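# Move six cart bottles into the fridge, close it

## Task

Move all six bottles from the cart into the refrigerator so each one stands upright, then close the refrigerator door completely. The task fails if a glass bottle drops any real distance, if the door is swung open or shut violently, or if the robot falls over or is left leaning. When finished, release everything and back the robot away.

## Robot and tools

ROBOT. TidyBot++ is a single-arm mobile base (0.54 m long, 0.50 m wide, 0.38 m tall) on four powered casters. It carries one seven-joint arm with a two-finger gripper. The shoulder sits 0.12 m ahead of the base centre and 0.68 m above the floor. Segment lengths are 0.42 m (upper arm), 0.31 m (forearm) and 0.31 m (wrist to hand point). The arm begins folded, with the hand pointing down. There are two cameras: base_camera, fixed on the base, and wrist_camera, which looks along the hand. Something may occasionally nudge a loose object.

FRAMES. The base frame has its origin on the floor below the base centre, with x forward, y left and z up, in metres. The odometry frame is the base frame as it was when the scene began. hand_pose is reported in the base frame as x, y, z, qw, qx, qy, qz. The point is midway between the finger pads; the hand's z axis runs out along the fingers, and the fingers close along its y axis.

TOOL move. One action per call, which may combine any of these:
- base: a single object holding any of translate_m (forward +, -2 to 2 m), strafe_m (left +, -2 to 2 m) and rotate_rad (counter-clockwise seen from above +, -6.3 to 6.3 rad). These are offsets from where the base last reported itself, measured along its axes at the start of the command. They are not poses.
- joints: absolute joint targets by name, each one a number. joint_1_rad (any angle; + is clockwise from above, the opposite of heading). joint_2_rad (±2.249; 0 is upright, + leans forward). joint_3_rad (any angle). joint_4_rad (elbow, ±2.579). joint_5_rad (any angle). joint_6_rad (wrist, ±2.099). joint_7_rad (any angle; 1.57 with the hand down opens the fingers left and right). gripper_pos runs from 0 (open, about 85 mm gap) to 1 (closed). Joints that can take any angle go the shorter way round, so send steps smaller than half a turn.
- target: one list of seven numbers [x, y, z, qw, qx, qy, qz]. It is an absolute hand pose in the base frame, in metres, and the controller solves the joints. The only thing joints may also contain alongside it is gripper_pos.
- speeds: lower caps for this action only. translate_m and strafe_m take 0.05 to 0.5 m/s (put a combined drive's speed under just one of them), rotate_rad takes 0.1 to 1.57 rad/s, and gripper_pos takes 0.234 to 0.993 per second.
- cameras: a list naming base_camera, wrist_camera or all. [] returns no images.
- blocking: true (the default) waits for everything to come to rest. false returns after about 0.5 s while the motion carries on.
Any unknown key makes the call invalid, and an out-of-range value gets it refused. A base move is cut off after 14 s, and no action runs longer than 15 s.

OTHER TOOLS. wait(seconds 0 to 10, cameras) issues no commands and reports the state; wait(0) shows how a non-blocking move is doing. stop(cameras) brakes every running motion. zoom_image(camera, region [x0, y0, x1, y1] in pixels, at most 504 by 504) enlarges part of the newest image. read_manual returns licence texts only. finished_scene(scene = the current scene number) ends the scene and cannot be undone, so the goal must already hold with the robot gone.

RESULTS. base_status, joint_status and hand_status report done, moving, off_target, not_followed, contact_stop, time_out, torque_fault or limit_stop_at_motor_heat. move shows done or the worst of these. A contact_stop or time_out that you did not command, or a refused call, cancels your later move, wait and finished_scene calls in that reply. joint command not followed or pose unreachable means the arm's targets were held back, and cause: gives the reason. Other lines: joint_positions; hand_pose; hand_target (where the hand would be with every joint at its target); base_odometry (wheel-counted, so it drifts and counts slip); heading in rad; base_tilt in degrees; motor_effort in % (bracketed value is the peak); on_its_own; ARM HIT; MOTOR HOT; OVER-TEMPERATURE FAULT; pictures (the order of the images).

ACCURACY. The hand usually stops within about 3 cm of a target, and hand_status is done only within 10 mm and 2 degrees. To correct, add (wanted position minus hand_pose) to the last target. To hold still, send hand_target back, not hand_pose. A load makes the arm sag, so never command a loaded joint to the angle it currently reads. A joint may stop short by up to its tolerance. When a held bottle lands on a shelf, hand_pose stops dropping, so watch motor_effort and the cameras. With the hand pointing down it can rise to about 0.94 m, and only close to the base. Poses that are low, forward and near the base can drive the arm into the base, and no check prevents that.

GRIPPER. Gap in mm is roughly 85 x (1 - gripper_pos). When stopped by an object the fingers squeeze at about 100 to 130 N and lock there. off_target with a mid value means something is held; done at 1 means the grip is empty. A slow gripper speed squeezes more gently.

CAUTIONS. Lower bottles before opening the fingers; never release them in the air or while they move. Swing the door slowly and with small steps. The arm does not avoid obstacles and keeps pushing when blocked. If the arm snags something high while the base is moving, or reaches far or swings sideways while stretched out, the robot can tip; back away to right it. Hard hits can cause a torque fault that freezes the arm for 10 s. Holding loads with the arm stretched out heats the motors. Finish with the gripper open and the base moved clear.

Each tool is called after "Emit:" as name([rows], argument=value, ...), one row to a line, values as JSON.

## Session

Emit:
move(joints={"joint_6_rad":0.45})

Scene clock: 1.97 s.
move: done
base_odometry: x=+0.000 y=+0.000 heading=+0.000
base_tilt: forward=-0.2 right=+0.1
base_status: not commanded
joint_positions: joint_1_rad=+0.041 joint_2_rad=-0.365 joint_3_rad=+3.170 joint_4_rad=-2.552 joint_5_rad=+0.027 joint_6_rad=+0.407 joint_7_rad=+1.595 gripper_pos=+0.000
joint_status: all done
motor_effort: joint_1_rad=+0(1) joint_2_rad=-6(6) joint_3_rad=+1(1) joint_4_rad=+16(16) joint_5_rad=+0(2) joint_6_rad=+9(9) joint_7_rad=+1(1)
hand_pose: x=+0.5294 y=-0.0246 z=+0.8284 quat_wxyz=(+0.029, +0.777, -0.007, +0.629) (m; base frame)
hand_target: x=+0.5319 y=-0.0246 z=+0.8414 quat_wxyz=(+0.029, +0.764, -0.007, +0.645) (m; base frame)
hand_status: not commanded
pictures: base_camera, wrist_camera
camera_calibration:
wrist_camera: T_world_to_cam=[[-0.101419, -0.994776, -0.0116118, 0.0378254], [-0.202905, 0.0321102, -0.978672, 0.978851], [0.973932, -0.0968994, -0.205101, -0.211084], [0, 0, 0, 1]] pos_world=[0.408031, -0.0142572, 0.91512]

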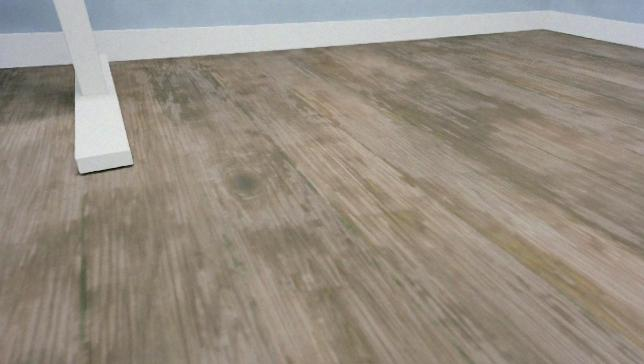

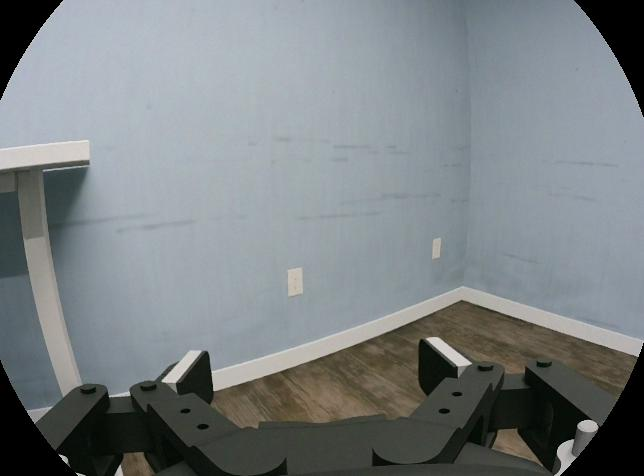

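Emit:
move(base={"rotate_rad":-1.3}, joints={"joint_1_rad":0,"joint_3_rad":3.1416,"joint_5_rad":0,"joint_7_rad":1.571})

Emit:
move(base={"rotate_rad":-1.3})

Emit:
move(base={"rotate_rad":-1.3})

Scene clock: 9.80 s.
move: done
base_odometry: x=+0.000 y=+0.000 heading=-1.299
base_tilt: forward=-0.2 right=+0.1
base_status: done
joint_positions: joint_1_rad=+0.009 joint_2_rad=-0.365 joint_3_rad=+3.147 joint_4_rad=-2.552 joint_5_rad=+0.027 joint_6_rad=+0.408 joint_7_rad=+1.595 gripper_pos=+0.000
joint_status: all done
motor_effort: joint_1_rad=+0(2) joint_2_rad=-5(6) joint_3_rad=+1(3) joint_4_rad=+16(16) joint_5_rad=+1(2) joint_6_rad=+9(10) joint_7_rad=+0(1)
hand_pose: x=+0.5299 y=-0.0012 z=+0.8285 quat_wxyz=(+0.015, +0.777, +0.017, +0.629) (m; base frame)
hand_target: x=+0.5323 y=+0.0013 z=+0.8414 quat_wxyz=(+0.000, +0.764, +0.000, +0.646) (m; base frame)
hand_status: not commanded
pictures: base_camera, wrist_camera
camera_calibration:
wrist_camera: T_world_to_cam=[[-0.0476948, -0.998856, -0.00343983, 0.0259357], [-0.203843, 0.0131045, -0.978916, 0.978947], [0.977841, -0.045988, -0.204235, -0.212012], [0, 0, 0, 1]] pos_world=[0.408103, 0.00332741, 0.915096]

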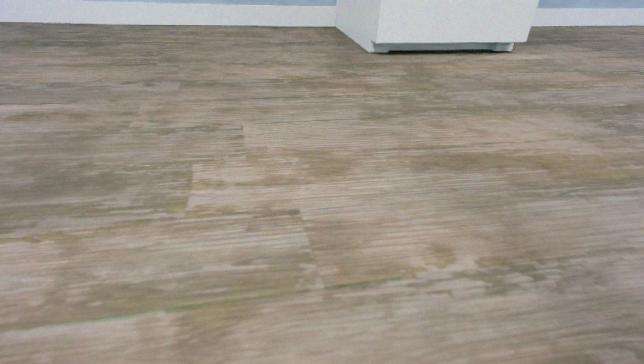

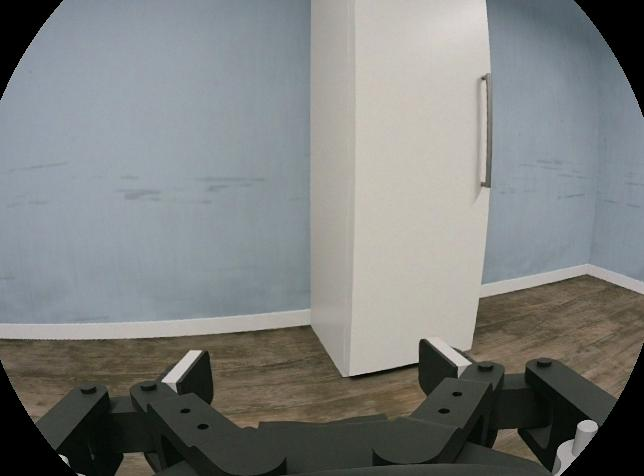

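Scene clock: 11.90 s.
move: done
base_odometry: x=+0.000 y=+0.000 heading=-2.598
base_tilt: forward=-0.2 right=+0.1
base_status: done
joint_positions: joint_1_rad=+0.009 joint_2_rad=-0.365 joint_3_rad=+3.146 joint_4_rad=-2.552 joint_5_rad=+0.027 joint_6_rad=+0.408 joint_7_rad=+1.595 gripper_pos=+0.000
joint_status: not commanded
motor_effort: joint_1_rad=+0(1) joint_2_rad=-5(6) joint_3_rad=+1(2) joint_4_rad=+16(16) joint_5_rad=+1(2) joint_6_rad=+9(10) joint_7_rad=+0(1)
hand_pose: x=+0.5299 y=-0.0010 z=+0.8285 quat_wxyz=(+0.015, +0.777, +0.017, +0.629) (m; base frame)
hand_target: x=+0.5323 y=+0.0013 z=+0.8414 quat_wxyz=(+0.000, +0.764, +0.000, +0.646) (m; base frame)
hand_status: not commanded
pictures: base_camera, wrist_camera
camera_calibration:
wrist_camera: T_world_to_cam=[[-0.0473878, -0.998871, -0.00334855, 0.0258374], [-0.203788, 0.0129497, -0.978929, 0.978945], [0.977868, -0.045707, -0.204172, -0.21207], [0, 0, 0, 1]] pos_world=[0.408098, 0.0034381, 0.915106]

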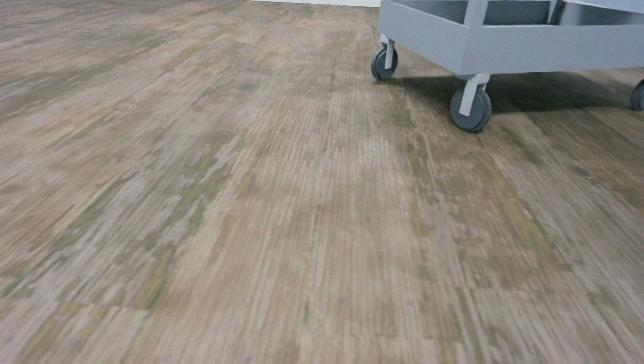

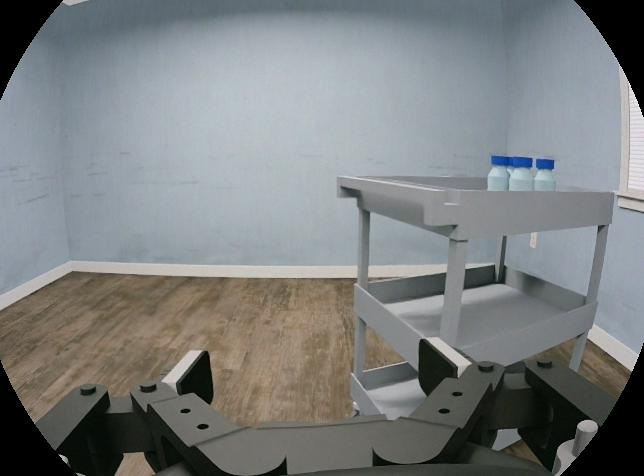

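Scene clock: 14.00 s.
move: done
base_odometry: x=+0.000 y=+0.000 heading=+2.387
base_tilt: forward=-0.2 right=+0.1
base_status: done
joint_positions: joint_1_rad=+0.009 joint_2_rad=-0.365 joint_3_rad=+3.146 joint_4_rad=-2.552 joint_5_rad=+0.027 joint_6_rad=+0.408 joint_7_rad=+1.595 gripper_pos=+0.000
joint_status: not commanded
motor_effort: joint_1_rad=+0(1) joint_2_rad=-5(7) joint_3_rad=+1(2) joint_4_rad=+16(16) joint_5_rad=+1(2) joint_6_rad=+9(10) joint_7_rad=+1(1)
hand_pose: x=+0.5299 y=-0.0009 z=+0.8285 quat_wxyz=(+0.015, +0.777, +0.017, +0.629) (m; base frame)
hand_target: x=+0.5323 y=+0.0013 z=+0.8414 quat_wxyz=(+0.000, +0.764, +0.000, +0.646) (m; base frame)
hand_status: not commanded
pictures: base_camera, wrist_camera
camera_calibration:
wrist_camera: T_world_to_cam=[[-0.0471357, -0.998883, -0.00327823, 0.0257598], [-0.203732, 0.0128266, -0.978943, 0.978942], [0.977891, -0.0454753, -0.204109, -0.212127], [0, 0, 0, 1]] pos_world=[0.408093, 0.00352801, 0.915115]

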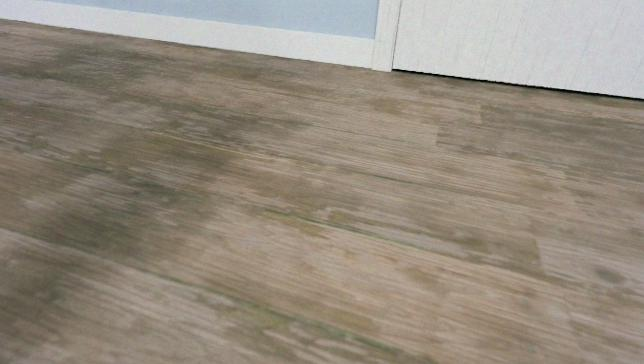

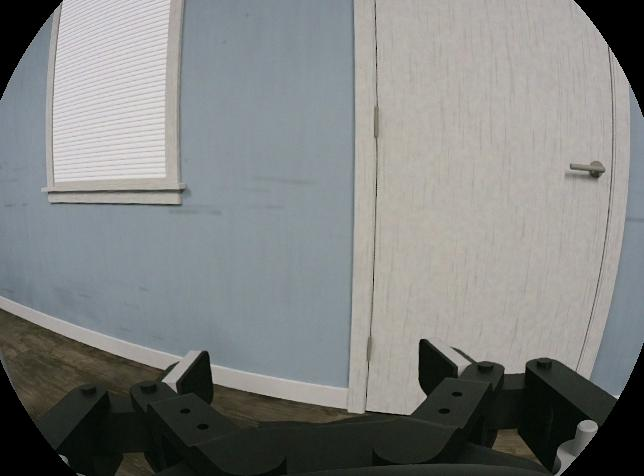

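Emit:
move(base={"rotate_rad":2.646}, joints={"joint_2_rad":-0.146,"joint_4_rad":-2.363,"joint_6_rad":0.646,"joint_7_rad":1.571}, cameras=[])

Emit:
move(base={"translate_m":0.577,"strafe_m":-0.834})

Scene clock: 62.17 s.
move: done
base_odometry: x=+0.000 y=+0.000 heading=-1.251
base_tilt: forward=-0.2 right=+0.1
base_status: done
joint_positions: joint_1_rad=+0.008 joint_2_rad=-0.158 joint_3_rad=+3.145 joint_4_rad=-2.400 joint_5_rad=+0.027 joint_6_rad=+0.602 joint_7_rad=+1.595 gripper_pos=+0.000
joint_status: all done
motor_effort: joint_1_rad=+0(1) joint_2_rad=-11(14) joint_3_rad=+0(2) joint_4_rad=+15(17) joint_5_rad=+1(2) joint_6_rad=+9(10) joint_7_rad=+0(1)
hand_pose: x=+0.6096 y=+0.0007 z=+0.8800 quat_wxyz=(+0.014, +0.731, +0.018, +0.682) (m; base frame)
hand_target: x=+0.6201 y=+0.0013 z=+0.9087 quat_wxyz=(+0.000, +0.707, +0.000, +0.707) (m; base frame)
hand_status: not commanded
pictures: none
No camera images: "cameras" was empty.

Scene clock: 65.23 s.
move: done
base_odometry: x=-0.611 y=-0.810 heading=-1.251
base_tilt: forward=-0.2 right=+0.1
base_status: done
joint_positions: joint_1_rad=+0.008 joint_2_rad=-0.156 joint_3_rad=+3.144 joint_4_rad=-2.400 joint_5_rad=+0.027 joint_6_rad=+0.605 joint_7_rad=+1.595 gripper_pos=+0.000
joint_status: not commanded
motor_effort: joint_1_rad=+0(1) joint_2_rad=-12(15) joint_3_rad=+1(3) joint_4_rad=+15(16) joint_5_rad=+1(2) joint_6_rad=+9(10) joint_7_rad=+0(1)
hand_pose: x=+0.6099 y=+0.0011 z=+0.8801 quat_wxyz=(+0.013, +0.731, +0.018, +0.682) (m; base frame)
hand_target: x=+0.6201 y=+0.0013 z=+0.9087 quat_wxyz=(+0.000, +0.707, +0.000, +0.707) (m; base frame)
hand_status: not commanded
pictures: base_camera, wrist_camera
camera_calibration:
wrist_camera: T_world_to_cam=[[-0.0392074, -0.999184, -0.00970579, 0.0325097], [-0.0649436, 0.0122408, -0.997814, 0.977635], [0.997118, -0.0384913, -0.0653705, -0.413602], [0, 0, 0, 1]] pos_world=[0.477176, 0.00459602, 0.948776]

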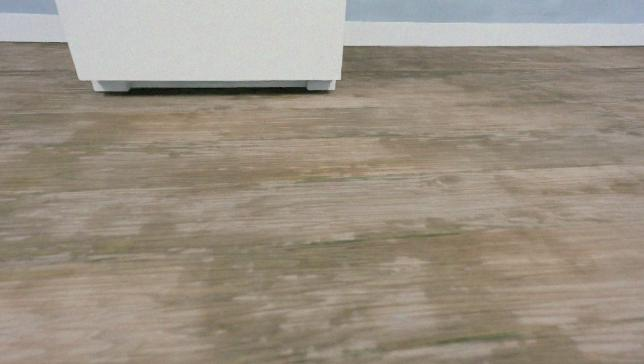

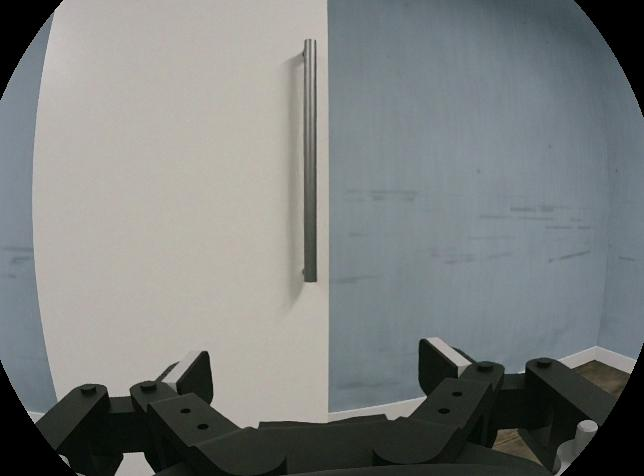

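Emit:
move(base={"translate_m":0.38,"strafe_m":-0.129,"rotate_rad":0.156}, speeds={"translate_m":0.3})

Scene clock: 101.57 s.
move: done
base_odometry: x=-0.614 y=-1.211 heading=-1.094
base_tilt: forward=-0.2 right=+0.1
base_status: done
joint_positions: joint_1_rad=+0.006 joint_2_rad=-0.155 joint_3_rad=+3.142 joint_4_rad=-2.400 joint_5_rad=+0.027 joint_6_rad=+0.606 joint_7_rad=+1.595 gripper_pos=+0.000
joint_status: not commanded
motor_effort: joint_1_rad=+0(2) joint_2_rad=-11(14) joint_3_rad=+1(3) joint_4_rad=+15(16) joint_5_rad=+1(2) joint_6_rad=+9(10) joint_7_rad=+0(1)
hand_pose: x=+0.6102 y=+0.0033 z=+0.8798 quat_wxyz=(+0.012, +0.731, +0.020, +0.682) (m; base frame)
hand_target: x=+0.6201 y=+0.0013 z=+0.9087 quat_wxyz=(+0.000, +0.707, +0.000, +0.707) (m; base frame)
hand_status: not commanded
pictures: base_camera, wrist_camera
camera_calibration:
wrist_camera: T_world_to_cam=[[-0.034872, -0.999348, -0.00931735, 0.0317335], [-0.0651384, 0.011576, -0.997809, 0.977482], [0.997267, -0.0341887, -0.0654996, -0.413765], [0, 0, 0, 1]] pos_world=[0.477413, 0.00625141, 0.948535]

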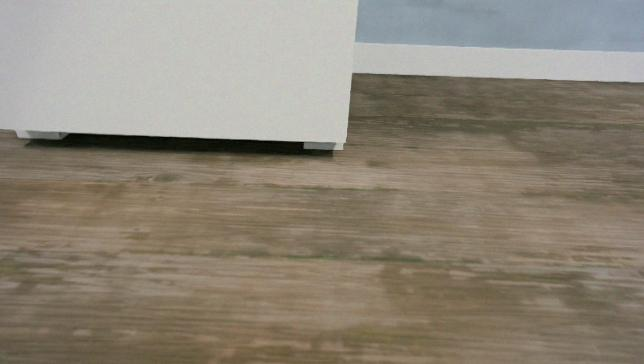

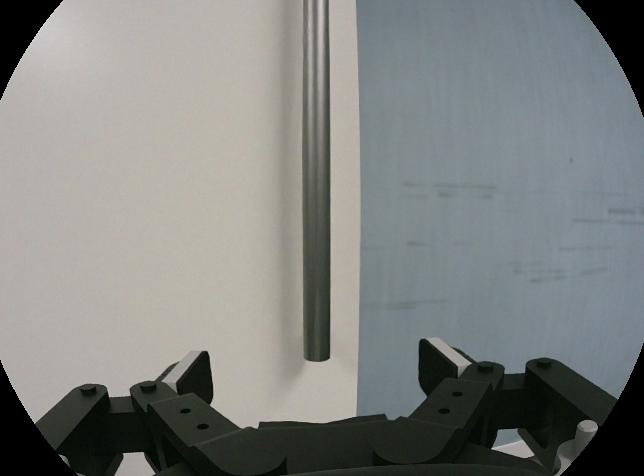

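Emit:
move(base={"translate_m":0.205}, speeds={"translate_m":0.15})

Scene clock: 110.80 s.
move: done
base_odometry: x=-0.520 y=-1.394 heading=-1.094
base_tilt: forward=-0.2 right=+0.1
base_status: done
joint_positions: joint_1_rad=+0.006 joint_2_rad=-0.152 joint_3_rad=+3.142 joint_4_rad=-2.400 joint_5_rad=+0.027 joint_6_rad=+0.606 joint_7_rad=+1.595 gripper_pos=+0.000
joint_status: not commanded
motor_effort: joint_1_rad=+0(1) joint_2_rad=-11(14) joint_3_rad=+0(2) joint_4_rad=+16(16) joint_5_rad=+1(2) joint_6_rad=+9(10) joint_7_rad=+0(1)
hand_pose: x=+0.6107 y=+0.0033 z=+0.8788 quat_wxyz=(+0.012, +0.731, +0.020, +0.682) (m; base frame)
hand_target: x=+0.6201 y=+0.0013 z=+0.9087 quat_wxyz=(+0.000, +0.707, +0.000, +0.707) (m; base frame)
hand_status: not commanded
pictures: base_camera, wrist_camera
camera_calibration:
wrist_camera: T_world_to_cam=[[-0.0348809, -0.999348, -0.00926866, 0.0317067], [-0.0670591, 0.0115938, -0.997682, 0.977578], [0.997139, -0.0341785, -0.0674198, -0.412648], [0, 0, 0, 1]] pos_world=[0.478129, 0.0062485, 0.947784]

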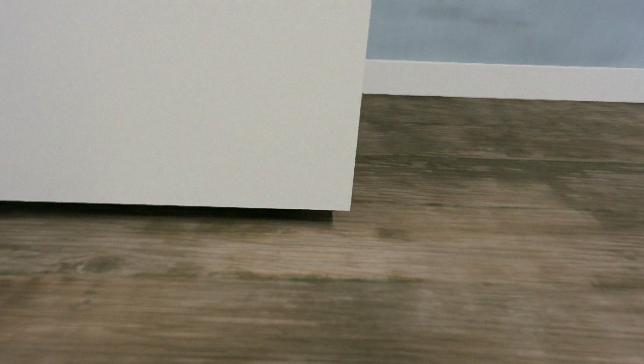

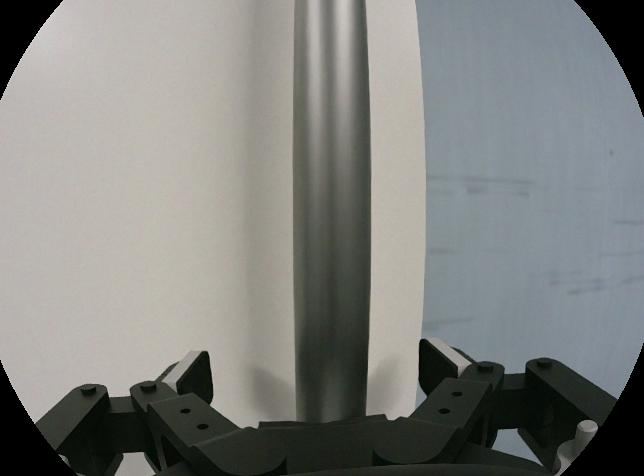

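Emit:
move(joints={"gripper_pos":0.76}, speeds={"gripper_pos":0.234})

Scene clock: 120.47 s.
move: done
base_odometry: x=-0.520 y=-1.394 heading=-1.094
base_tilt: forward=-0.2 right=+0.1
base_status: not commanded
joint_positions: joint_1_rad=+0.006 joint_2_rad=-0.152 joint_3_rad=+3.149 joint_4_rad=-2.400 joint_5_rad=+0.027 joint_6_rad=+0.607 joint_7_rad=+1.595 gripper_pos=+0.739
joint_status: all done
motor_effort: joint_1_rad=-3(4) joint_2_rad=-9(13) joint_3_rad=-2(4) joint_4_rad=+18(19) joint_5_rad=+4(5) joint_6_rad=+10(10) joint_7_rad=+2(2)
hand_pose: x=+0.6108 y=-0.0008 z=+0.8789 quat_wxyz=(+0.014, +0.731, +0.017, +0.682) (m; base frame)
hand_target: x=+0.6201 y=+0.0013 z=+0.9087 quat_wxyz=(+0.000, +0.707, +0.000, +0.707) (m; base frame)
hand_status: not commanded
pictures: base_camera, wrist_camera
camera_calibration:
wrist_camera: T_world_to_cam=[[-0.0426803, -0.999034, -0.0104932, 0.0335076], [-0.0668934, 0.0133367, -0.997671, 0.977559], [0.996847, -0.0418789, -0.067398, -0.412726], [0, 0, 0, 1]] pos_world=[0.478247, 0.00315325, 0.947817]

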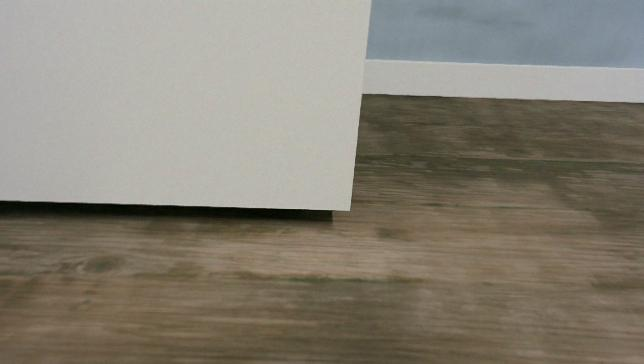

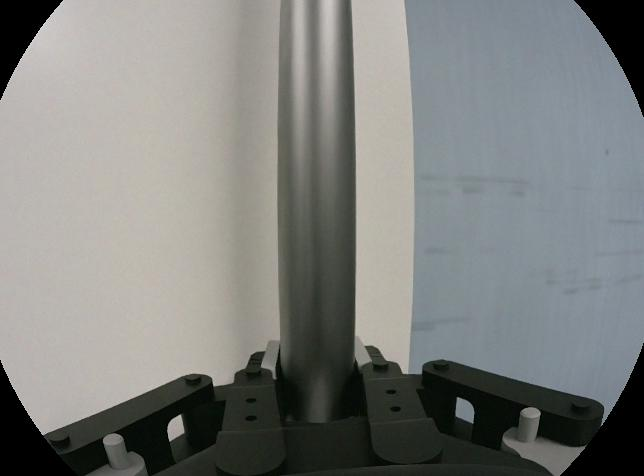

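Emit:
move(joints={"gripper_pos":0.78}, speeds={"gripper_pos":0.234}, cameras=[])

Emit:
move(base={"translate_m":-0.0485,"strafe_m":0.0597,"rotate_rad":-0.0873}, speeds={"translate_m":0.06,"rotate_rad":0.1})

Scene clock: 129.67 s.
move: off_target
base_odometry: x=-0.520 y=-1.394 heading=-1.094
base_tilt: forward=-0.2 right=+0.1
base_status: not commanded
joint_positions: joint_1_rad=+0.006 joint_2_rad=-0.152 joint_3_rad=+3.149 joint_4_rad=-2.400 joint_5_rad=+0.027 joint_6_rad=+0.607 joint_7_rad=+1.595 gripper_pos=+0.741
joint_status: gripper_pos off_target (ended at +0.741, target +0.780)
motor_effort: joint_1_rad=-3(3) joint_2_rad=-9(11) joint_3_rad=-2(3) joint_4_rad=+18(18) joint_5_rad=+4(5) joint_6_rad=+10(10) joint_7_rad=+2(3)
hand_pose: x=+0.6108 y=-0.0008 z=+0.8789 quat_wxyz=(+0.014, +0.731, +0.017, +0.682) (m; base frame)
hand_target: x=+0.6201 y=+0.0013 z=+0.9087 quat_wxyz=(+0.000, +0.707, +0.000, +0.707) (m; base frame)
hand_status: not commanded
pictures: none
No camera images: "cameras" was empty.

Scene clock: 131.63 s.
move: done
base_odometry: x=-0.489 y=-1.323 heading=-1.182
base_tilt: forward=-0.2 right=+0.1
base_status: done
joint_positions: joint_1_rad=+0.002 joint_2_rad=-0.102 joint_3_rad=+3.151 joint_4_rad=-2.354 joint_5_rad=+0.023 joint_6_rad=+0.607 joint_7_rad=+1.595 gripper_pos=+0.741
joint_status: not commanded
motor_effort: joint_1_rad=-1(5) joint_2_rad=-20(38) joint_3_rad=+0(5) joint_4_rad=+16(18) joint_5_rad=+4(5) joint_6_rad=+13(14) joint_7_rad=+3(4)
hand_pose: x=+0.6310 y=-0.0003 z=+0.8792 quat_wxyz=(+0.013, +0.733, +0.016, +0.680) (m; base frame)
hand_target: x=+0.6201 y=+0.0013 z=+0.9087 quat_wxyz=(+0.000, +0.707, +0.000, +0.707) (m; base frame)
hand_status: not commanded
pictures: base_camera, wrist_camera
camera_calibration:
wrist_camera: T_world_to_cam=[[-0.0424516, -0.999014, -0.0130242, 0.0368803], [-0.0707055, 0.0160073, -0.997369, 0.981384], [0.996593, -0.041419, -0.0713153, -0.429133], [0, 0, 0, 1]] pos_world=[0.498626, 0.00336039, 0.948679]

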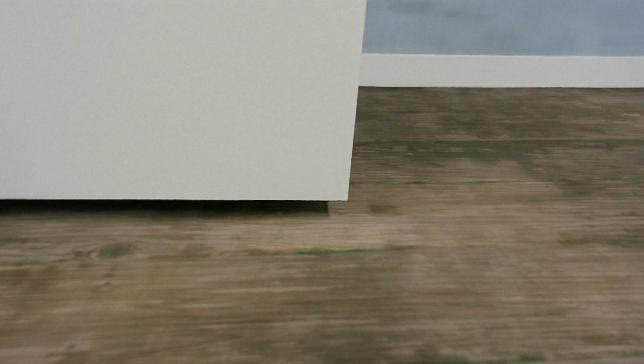

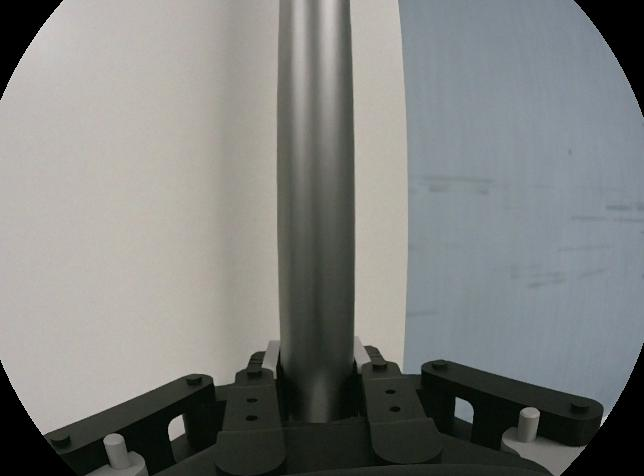

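Emit:
move(base={"translate_m":-0.0485,"strafe_m":0.0597,"rotate_rad":-0.0873}, speeds={"translate_m":0.06,"rotate_rad":0.1})

Scene clock: 136.83 s.
move: done
base_odometry: x=-0.452 y=-1.256 heading=-1.271
base_tilt: forward=-0.2 right=+0.1
base_status: done
joint_positions: joint_1_rad=+0.003 joint_2_rad=-0.101 joint_3_rad=+3.150 joint_4_rad=-2.354 joint_5_rad=+0.020 joint_6_rad=+0.608 joint_7_rad=+1.595 gripper_pos=+0.741
joint_status: not commanded
motor_effort: joint_1_rad=-2(5) joint_2_rad=-21(26) joint_3_rad=-1(6) joint_4_rad=+16(17) joint_5_rad=+3(5) joint_6_rad=+13(15) joint_7_rad=+3(4)
hand_pose: x=+0.6311 y=-0.0006 z=+0.8792 quat_wxyz=(+0.013, +0.733, +0.015, +0.680) (m; base frame)
hand_target: x=+0.6201 y=+0.0013 z=+0.9087 quat_wxyz=(+0.000, +0.707, +0.000, +0.707) (m; base frame)
hand_status: not commanded
pictures: base_camera, wrist_camera
camera_calibration:
wrist_camera: T_world_to_cam=[[-0.0439036, -0.998919, -0.0152558, 0.0394681], [-0.0702449, 0.0183193, -0.997362, 0.981143], [0.996563, -0.0427161, -0.0709733, -0.429571], [0, 0, 0, 1]] pos_world=[0.498748, 0.003102, 0.948668]

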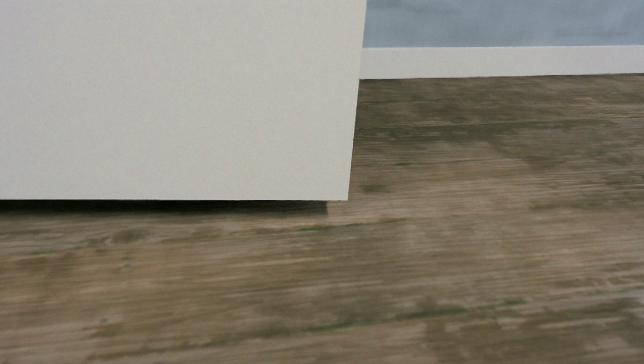

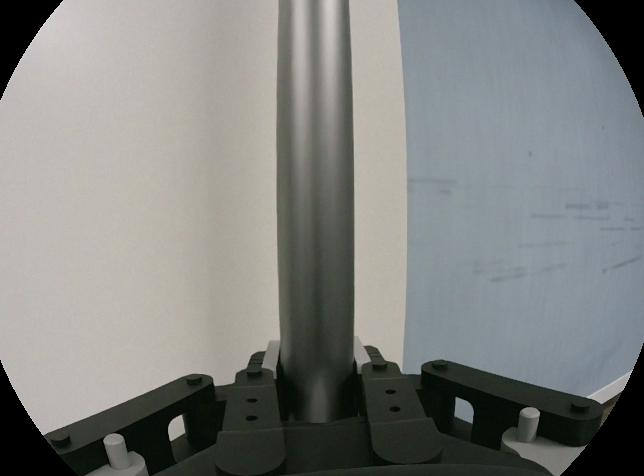

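Works well. Bigger steps.

Emit:
move(base={"translate_m":-0.0917,"strafe_m":0.1234,"rotate_rad":-0.1745}, speeds={"translate_m":0.1,"rotate_rad":0.12}, cameras=[])

Emit:
move(base={"translate_m":-0.0917,"strafe_m":0.1234,"rotate_rad":-0.1745}, speeds={"translate_m":0.1,"rotate_rad":0.12})

Scene clock: 143.97 s.
move: done
base_odometry: x=-0.362 y=-1.132 heading=-1.446
base_tilt: forward=-0.2 right=+0.1
base_status: done
joint_positions: joint_1_rad=+0.005 joint_2_rad=-0.099 joint_3_rad=+3.150 joint_4_rad=-2.352 joint_5_rad=+0.018 joint_6_rad=+0.609 joint_7_rad=+1.595 gripper_pos=+0.741
joint_status: not commanded
motor_effort: joint_1_rad=-1(5) joint_2_rad=-20(25) joint_3_rad=-1(5) joint_4_rad=+17(17) joint_5_rad=+3(6) joint_6_rad=+14(14) joint_7_rad=+2(3)
hand_pose: x=+0.6319 y=-0.0024 z=+0.8793 quat_wxyz=(+0.014, +0.733, +0.013, +0.680) (m; base frame)
hand_target: x=+0.6201 y=+0.0013 z=+0.9087 quat_wxyz=(+0.000, +0.707, +0.000, +0.707) (m; base frame)
hand_status: not commanded
pictures: none
No camera images: "cameras" was empty.

Scene clock: 146.03 s.
move: done
base_odometry: x=-0.250 y=-1.025 heading=-1.622
base_tilt: forward=-0.2 right=+0.1
base_status: done
joint_positions: joint_1_rad=+0.007 joint_2_rad=-0.096 joint_3_rad=+3.151 joint_4_rad=-2.350 joint_5_rad=+0.016 joint_6_rad=+0.610 joint_7_rad=+1.595 gripper_pos=+0.741
joint_status: not commanded
motor_effort: joint_1_rad=-1(4) joint_2_rad=-21(26) joint_3_rad=-1(5) joint_4_rad=+16(17) joint_5_rad=+2(5) joint_6_rad=+14(14) joint_7_rad=+2(3)
hand_pose: x=+0.6331 y=-0.0042 z=+0.8794 quat_wxyz=(+0.014, +0.733, +0.010, +0.681) (m; base frame)
hand_target: x=+0.6201 y=+0.0013 z=+0.9087 quat_wxyz=(+0.000, +0.707, +0.000, +0.707) (m; base frame)
hand_status: not commanded
pictures: base_camera, wrist_camera
camera_calibration:
wrist_camera: T_world_to_cam=[[-0.0520441, -0.998465, -0.0189341, 0.044399], [-0.0695747, 0.0225389, -0.997322, 0.981054], [0.996218, -0.0505873, -0.0706409, -0.43185], [0, 0, 0, 1]] pos_world=[0.500785, 0.000372827, 0.948761]

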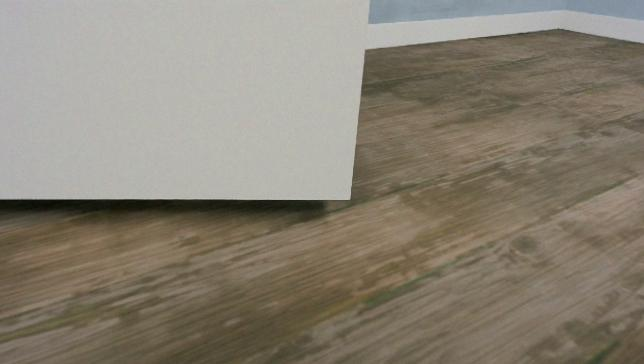

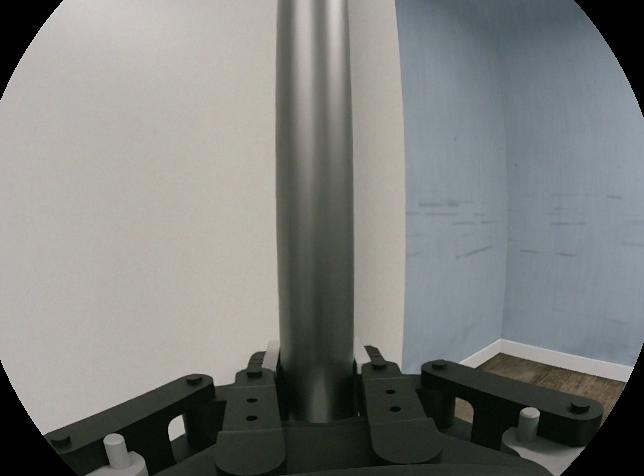

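Emit:
move(base={"translate_m":-0.1289,"strafe_m":0.1907,"rotate_rad":-0.2618}, speeds={"translate_m":0.12,"rotate_rad":0.14}, cameras=[])

Emit:
move(base={"translate_m":-0.1289,"strafe_m":0.1907,"rotate_rad":-0.2618}, speeds={"translate_m":0.12,"rotate_rad":0.14})

Emit:
move(base={"translate_m":-0.1289,"strafe_m":0.1907,"rotate_rad":-0.2618}, speeds={"translate_m":0.12,"rotate_rad":0.14})

Scene clock: 166.23 s.
move: done
base_odometry: x=-0.053 y=-0.906 heading=-1.885
base_tilt: forward=-0.2 right=+0.1
base_status: done
joint_positions: joint_1_rad=+0.009 joint_2_rad=-0.094 joint_3_rad=+3.152 joint_4_rad=-2.348 joint_5_rad=+0.014 joint_6_rad=+0.610 joint_7_rad=+1.595 gripper_pos=+0.741
joint_status: not commanded
motor_effort: joint_1_rad=-1(5) joint_2_rad=-21(27) joint_3_rad=-1(5) joint_4_rad=+16(17) joint_5_rad=+3(5) joint_6_rad=+13(14) joint_7_rad=+1(3)
hand_pose: x=+0.6337 y=-0.0066 z=+0.8795 quat_wxyz=(+0.015, +0.732, +0.008, +0.681) (m; base frame)
hand_target: x=+0.6201 y=+0.0013 z=+0.9087 quat_wxyz=(+0.000, +0.707, +0.000, +0.707) (m; base frame)
hand_status: not commanded
pictures: none
No camera images: "cameras" was empty.

Scene clock: 168.70 s.
move: done
base_odometry: x=+0.168 y=-0.843 heading=-2.148
base_tilt: forward=-0.2 right=+0.1
base_status: done
joint_positions: joint_1_rad=+0.010 joint_2_rad=-0.096 joint_3_rad=+3.154 joint_4_rad=-2.350 joint_5_rad=+0.012 joint_6_rad=+0.611 joint_7_rad=+1.595 gripper_pos=+0.741
joint_status: not commanded
motor_effort: joint_1_rad=-2(5) joint_2_rad=-19(26) joint_3_rad=-1(6) joint_4_rad=+17(17) joint_5_rad=+3(5) joint_6_rad=+13(14) joint_7_rad=+1(2)
hand_pose: x=+0.6329 y=-0.0082 z=+0.8797 quat_wxyz=(+0.016, +0.732, +0.006, +0.681) (m; base frame)
hand_target: x=+0.6201 y=+0.0013 z=+0.9087 quat_wxyz=(+0.000, +0.707, +0.000, +0.707) (m; base frame)
hand_status: not commanded
pictures: base_camera, wrist_camera
camera_calibration:
wrist_camera: T_world_to_cam=[[-0.0608872, -0.997896, -0.0222615, 0.0488624], [-0.0679899, 0.0263974, -0.997337, 0.980526], [0.995826, -0.0592115, -0.0694541, -0.432629], [0, 0, 0, 1]] pos_world=[0.500464, -0.00274037, 0.948954]

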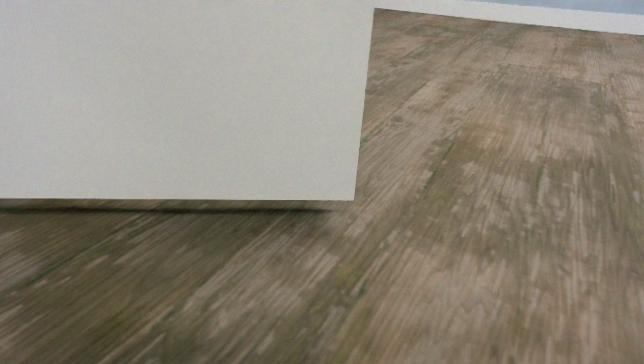

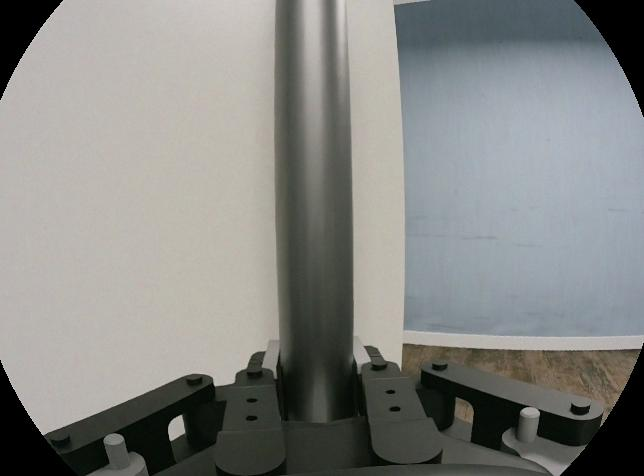

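Scene clock: 171.20 s.
move: done
base_odometry: x=+0.398 y=-0.839 heading=-2.411
base_tilt: forward=-0.2 right=+0.1
base_status: done
joint_positions: joint_1_rad=+0.011 joint_2_rad=-0.103 joint_3_rad=+3.154 joint_4_rad=-2.356 joint_5_rad=+0.010 joint_6_rad=+0.612 joint_7_rad=+1.595 gripper_pos=+0.741
joint_status: not commanded
motor_effort: joint_1_rad=-2(6) joint_2_rad=-18(24) joint_3_rad=-2(6) joint_4_rad=+17(19) joint_5_rad=+3(5) joint_6_rad=+13(14) joint_7_rad=+1(2)
hand_pose: x=+0.6302 y=-0.0092 z=+0.8801 quat_wxyz=(+0.017, +0.732, +0.005, +0.681) (m; base frame)
hand_target: x=+0.6201 y=+0.0013 z=+0.9087 quat_wxyz=(+0.000, +0.707, +0.000, +0.707) (m; base frame)
hand_status: not commanded
pictures: base_camera, wrist_camera
camera_calibration:
wrist_camera: T_world_to_cam=[[-0.0632649, -0.997717, -0.0236253, 0.0504279], [-0.066471, 0.0278327, -0.9974, 0.979854], [0.995781, -0.06153, -0.0680801, -0.43119], [0, 0, 0, 1]] pos_world=[0.497693, -0.00349037, 0.949143]

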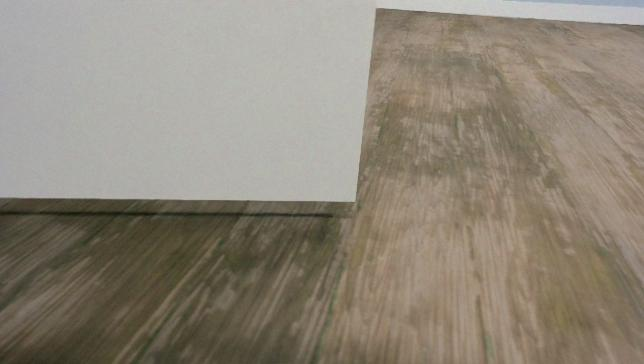

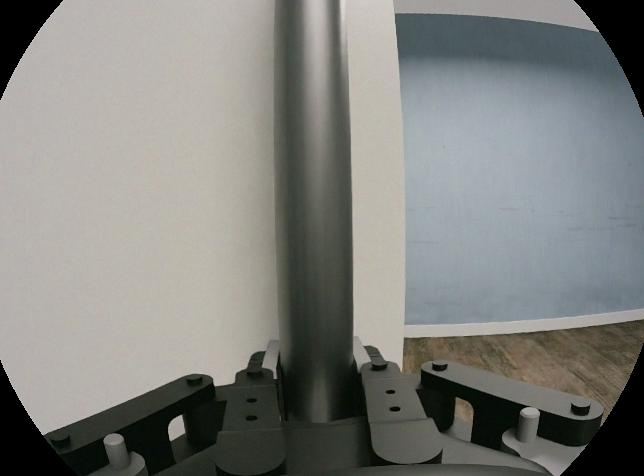

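Two more.

Emit:
move(base={"translate_m":-0.1289,"strafe_m":0.1907,"rotate_rad":-0.2618}, speeds={"translate_m":0.12,"rotate_rad":0.14})

Emit:
move(base={"translate_m":-0.1289,"strafe_m":0.1907,"rotate_rad":-0.2618}, speeds={"translate_m":0.12,"rotate_rad":0.14})

Scene clock: 177.57 s.
move: done
base_odometry: x=+0.622 y=-0.895 heading=-2.674
base_tilt: forward=-0.2 right=+0.1
base_status: done
joint_positions: joint_1_rad=+0.012 joint_2_rad=-0.114 joint_3_rad=+3.153 joint_4_rad=-2.366 joint_5_rad=+0.009 joint_6_rad=+0.612 joint_7_rad=+1.595 gripper_pos=+0.741
joint_status: not commanded
motor_effort: joint_1_rad=-2(5) joint_2_rad=-16(22) joint_3_rad=-2(5) joint_4_rad=+19(21) joint_5_rad=+3(5) joint_6_rad=+13(15) joint_7_rad=+1(2)
hand_pose: x=+0.6259 y=-0.0091 z=+0.8805 quat_wxyz=(+0.016, +0.731, +0.004, +0.682) (m; base frame)
hand_target: x=+0.6201 y=+0.0013 z=+0.9087 quat_wxyz=(+0.000, +0.707, +0.000, +0.707) (m; base frame)
hand_status: not commanded
pictures: base_camera, wrist_camera
camera_calibration:
wrist_camera: T_world_to_cam=[[-0.063661, -0.997661, -0.0248796, 0.0515951], [-0.0646629, 0.0290014, -0.997486, 0.978936], [0.995874, -0.0618921, -0.0663579, -0.428503], [0, 0, 0, 1]] pos_world=[0.49332, -0.00343703, 0.949324]

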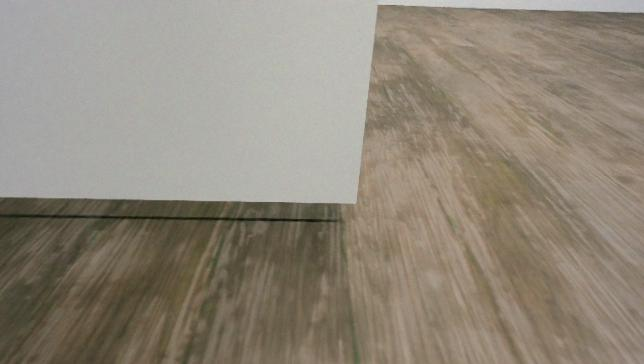

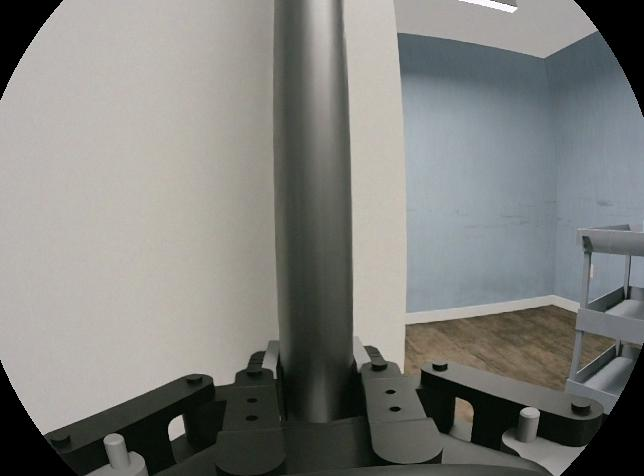

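Scene clock: 180.03 s.
move: done
base_odometry: x=+0.823 y=-1.007 heading=-2.937
base_tilt: forward=-0.2 right=+0.1
base_status: done
joint_positions: joint_1_rad=+0.011 joint_2_rad=-0.117 joint_3_rad=+3.152 joint_4_rad=-2.368 joint_5_rad=+0.007 joint_6_rad=+0.612 joint_7_rad=+1.595 gripper_pos=+0.741
joint_status: not commanded
motor_effort: joint_1_rad=-1(6) joint_2_rad=-16(19) joint_3_rad=-1(5) joint_4_rad=+19(19) joint_5_rad=+3(5) joint_6_rad=+13(14) joint_7_rad=+1(2)
hand_pose: x=+0.6248 y=-0.0084 z=+0.8809 quat_wxyz=(+0.016, +0.731, +0.004, +0.683) (m; base frame)
hand_target: x=+0.6201 y=+0.0013 z=+0.9087 quat_wxyz=(+0.000, +0.707, +0.000, +0.707) (m; base frame)
hand_status: not commanded
pictures: base_camera, wrist_camera
camera_calibration:
wrist_camera: T_world_to_cam=[[-0.0626911, -0.997698, -0.0258698, 0.0525082], [-0.0636687, 0.029866, -0.997524, 0.978642], [0.996, -0.0608887, -0.0653945, -0.428263], [0, 0, 0, 1]] pos_world=[0.49215, -0.00291714, 0.949571]

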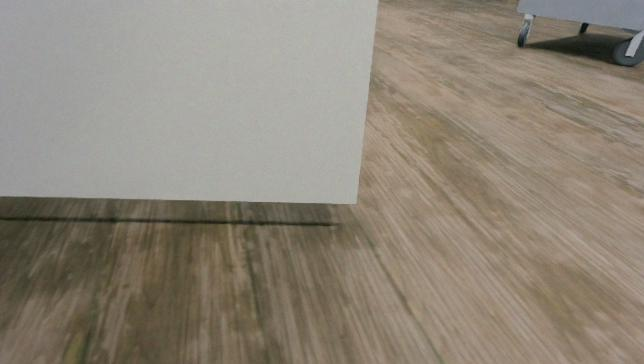

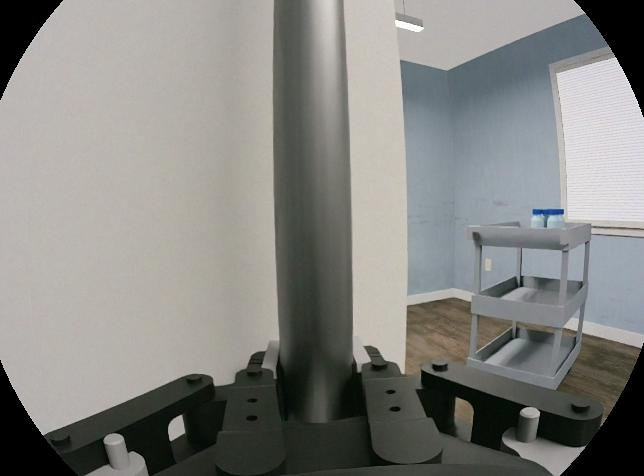

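Emit:
move(joints={"gripper_pos":0.3}, speeds={"gripper_pos":0.3}, cameras=[])

Emit:
move(base={"translate_m":-0.25}, speeds={"translate_m":0.15})

Scene clock: 229.93 s.
move: done
base_odometry: x=+0.823 y=-1.007 heading=-2.937
base_tilt: forward=-0.2 right=+0.1
base_status: not commanded
joint_positions: joint_1_rad=+0.011 joint_2_rad=-0.132 joint_3_rad=+3.151 joint_4_rad=-2.368 joint_5_rad=+0.007 joint_6_rad=+0.622 joint_7_rad=+1.595 gripper_pos=+0.299
joint_status: all done
motor_effort: joint_1_rad=+0(2) joint_2_rad=-12(16) joint_3_rad=+1(1) joint_4_rad=+15(20) joint_5_rad=+1(4) joint_6_rad=+9(14) joint_7_rad=+0(2)
hand_pose: x=+0.6219 y=-0.0079 z=+0.8916 quat_wxyz=(+0.016, +0.722, +0.004, +0.692) (m; base frame)
hand_target: x=+0.6201 y=+0.0013 z=+0.9087 quat_wxyz=(+0.000, +0.707, +0.000, +0.707) (m; base frame)
hand_status: not commanded
pictures: none
No camera images: "cameras" was empty.

Scene clock: 232.23 s.
move: done
base_odometry: x=+1.068 y=-0.956 heading=-2.937
base_tilt: forward=-0.2 right=+0.1
base_status: done
joint_positions: joint_1_rad=+0.011 joint_2_rad=-0.140 joint_3_rad=+3.151 joint_4_rad=-2.368 joint_5_rad=+0.007 joint_6_rad=+0.622 joint_7_rad=+1.595 gripper_pos=+0.299
joint_status: not commanded
motor_effort: joint_1_rad=+0(1) joint_2_rad=-13(15) joint_3_rad=+1(1) joint_4_rad=+16(16) joint_5_rad=+2(2) joint_6_rad=+10(10) joint_7_rad=+0(1)
hand_pose: x=+0.6203 y=-0.0079 z=+0.8952 quat_wxyz=(+0.016, +0.720, +0.004, +0.694) (m; base frame)
hand_target: x=+0.6201 y=+0.0013 z=+0.9087 quat_wxyz=(+0.000, +0.707, +0.000, +0.707) (m; base frame)
hand_status: not commanded
pictures: base_camera, wrist_camera
camera_calibration:
wrist_camera: T_world_to_cam=[[-0.0609203, -0.997768, -0.027339, 0.0533378], [-0.031623, 0.0293055, -0.99907, 0.974143], [0.997642, -0.0599991, -0.0333377, -0.452517], [0, 0, 0, 1]] pos_world=[0.485504, -0.00247961, 0.959609]

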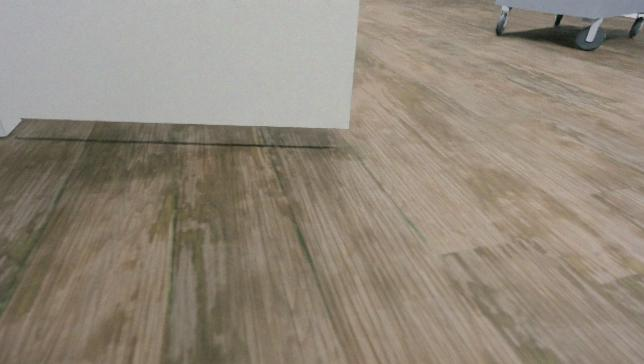

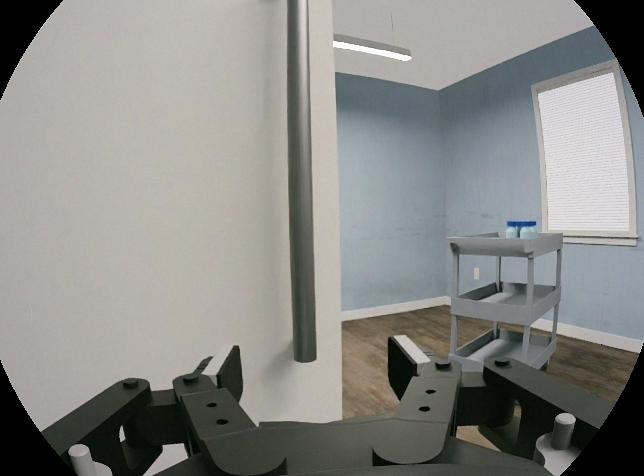

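Emit:
move(base={"translate_m":1.716,"strafe_m":-1.918,"rotate_rad":0.659}, joints={"joint_2_rad":-0.3,"joint_4_rad":-1.7,"joint_6_rad":-0.5})

Scene clock: 242.10 s.
move: done
base_odometry: x=-1.002 y=+0.573 heading=-2.277
base_tilt: forward=-0.2 right=+0.1
base_status: done
joint_positions: joint_1_rad=+0.009 joint_2_rad=-0.289 joint_3_rad=+3.147 joint_4_rad=-1.747 joint_5_rad=+0.007 joint_6_rad=-0.449 joint_7_rad=+1.595 gripper_pos=+0.299
joint_status: all done
motor_effort: joint_1_rad=+0(2) joint_2_rad=-10(15) joint_3_rad=+1(3) joint_4_rad=+18(18) joint_5_rad=+1(2) joint_6_rad=+9(11) joint_7_rad=+0(1)
hand_pose: x=+0.6053 y=-0.0068 z=+1.0180 quat_wxyz=(+0.014, +0.815, +0.006, +0.579) (m; base frame)
hand_target: x=+0.5990 y=+0.0013 z=+1.0366 quat_wxyz=(+0.000, +0.813, +0.000, +0.582) (m; base frame)
hand_status: not commanded
pictures: base_camera, wrist_camera
camera_calibration:
wrist_camera: T_world_to_cam=[[-0.0667899, -0.997704, -0.0112114, 0.0440487], [-0.32551, 0.0324098, -0.944983, 1.21909], [0.943177, -0.0594659, -0.326928, -0.10156], [0, 0, 0, 1]] pos_world=[0.495558, -0.00160227, 1.11931]

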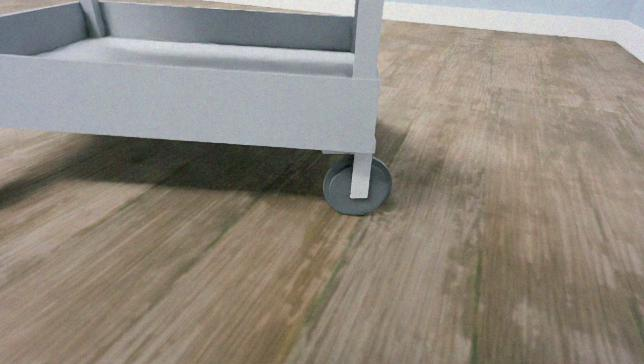

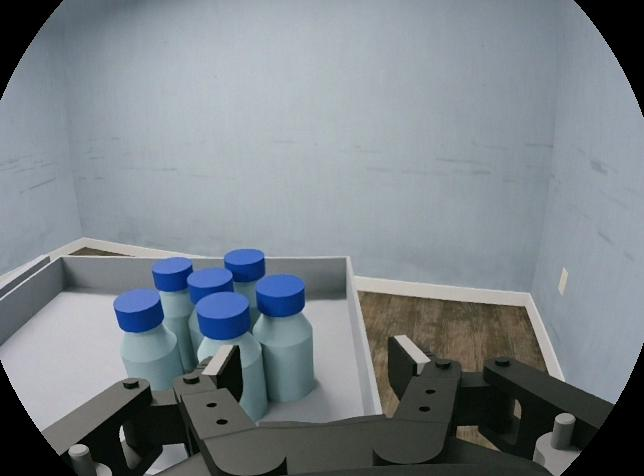

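Emit:
move(base={"translate_m":0.075,"strafe_m":0.276,"rotate_rad":-0.244}, joints={"joint_2_rad":-0.146,"joint_4_rad":-2.34,"joint_6_rad":0.646,"gripper_pos":0.24})

Scene clock: 294.20 s.
move: done
base_odometry: x=-0.841 y=+0.337 heading=-2.523
base_tilt: forward=-0.2 right=+0.1
base_status: done
joint_positions: joint_1_rad=+0.004 joint_2_rad=-0.168 joint_3_rad=+3.138 joint_4_rad=-2.309 joint_5_rad=+0.007 joint_6_rad=+0.600 joint_7_rad=+1.595 gripper_pos=+0.239
joint_status: all done
motor_effort: joint_1_rad=+0(2) joint_2_rad=-12(14) joint_3_rad=+1(3) joint_4_rad=+16(19) joint_5_rad=+2(2) joint_6_rad=+10(10) joint_7_rad=+1(1)
hand_pose: x=+0.6245 y=+0.0022 z=+0.9363 quat_wxyz=(+0.010, +0.696, +0.012, +0.717) (m; base frame)
hand_target: x=+0.6243 y=+0.0013 z=+0.9217 quat_wxyz=(+0.000, +0.699, +0.000, +0.715) (m; base frame)
hand_status: not commanded
pictures: base_camera, wrist_camera
camera_calibration:
wrist_camera: T_world_to_cam=[[-0.0398698, -0.998814, -0.0279383, 0.052233], [0.033326, 0.0266157, -0.99909, 0.974447], [0.998649, -0.0407646, 0.0322254, -0.516778], [0, 0, 0, 1]] pos_world=[0.485688, 0.00516923, 0.991673]

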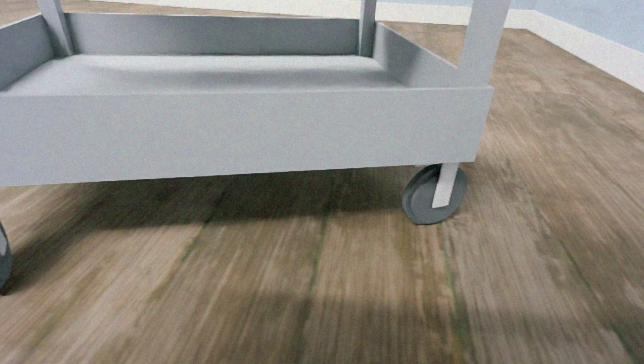

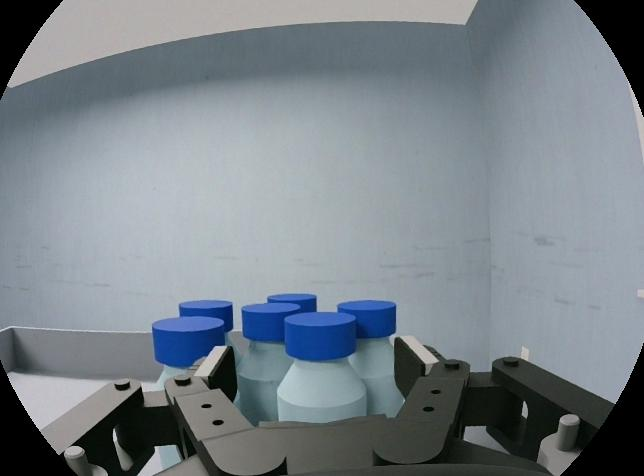

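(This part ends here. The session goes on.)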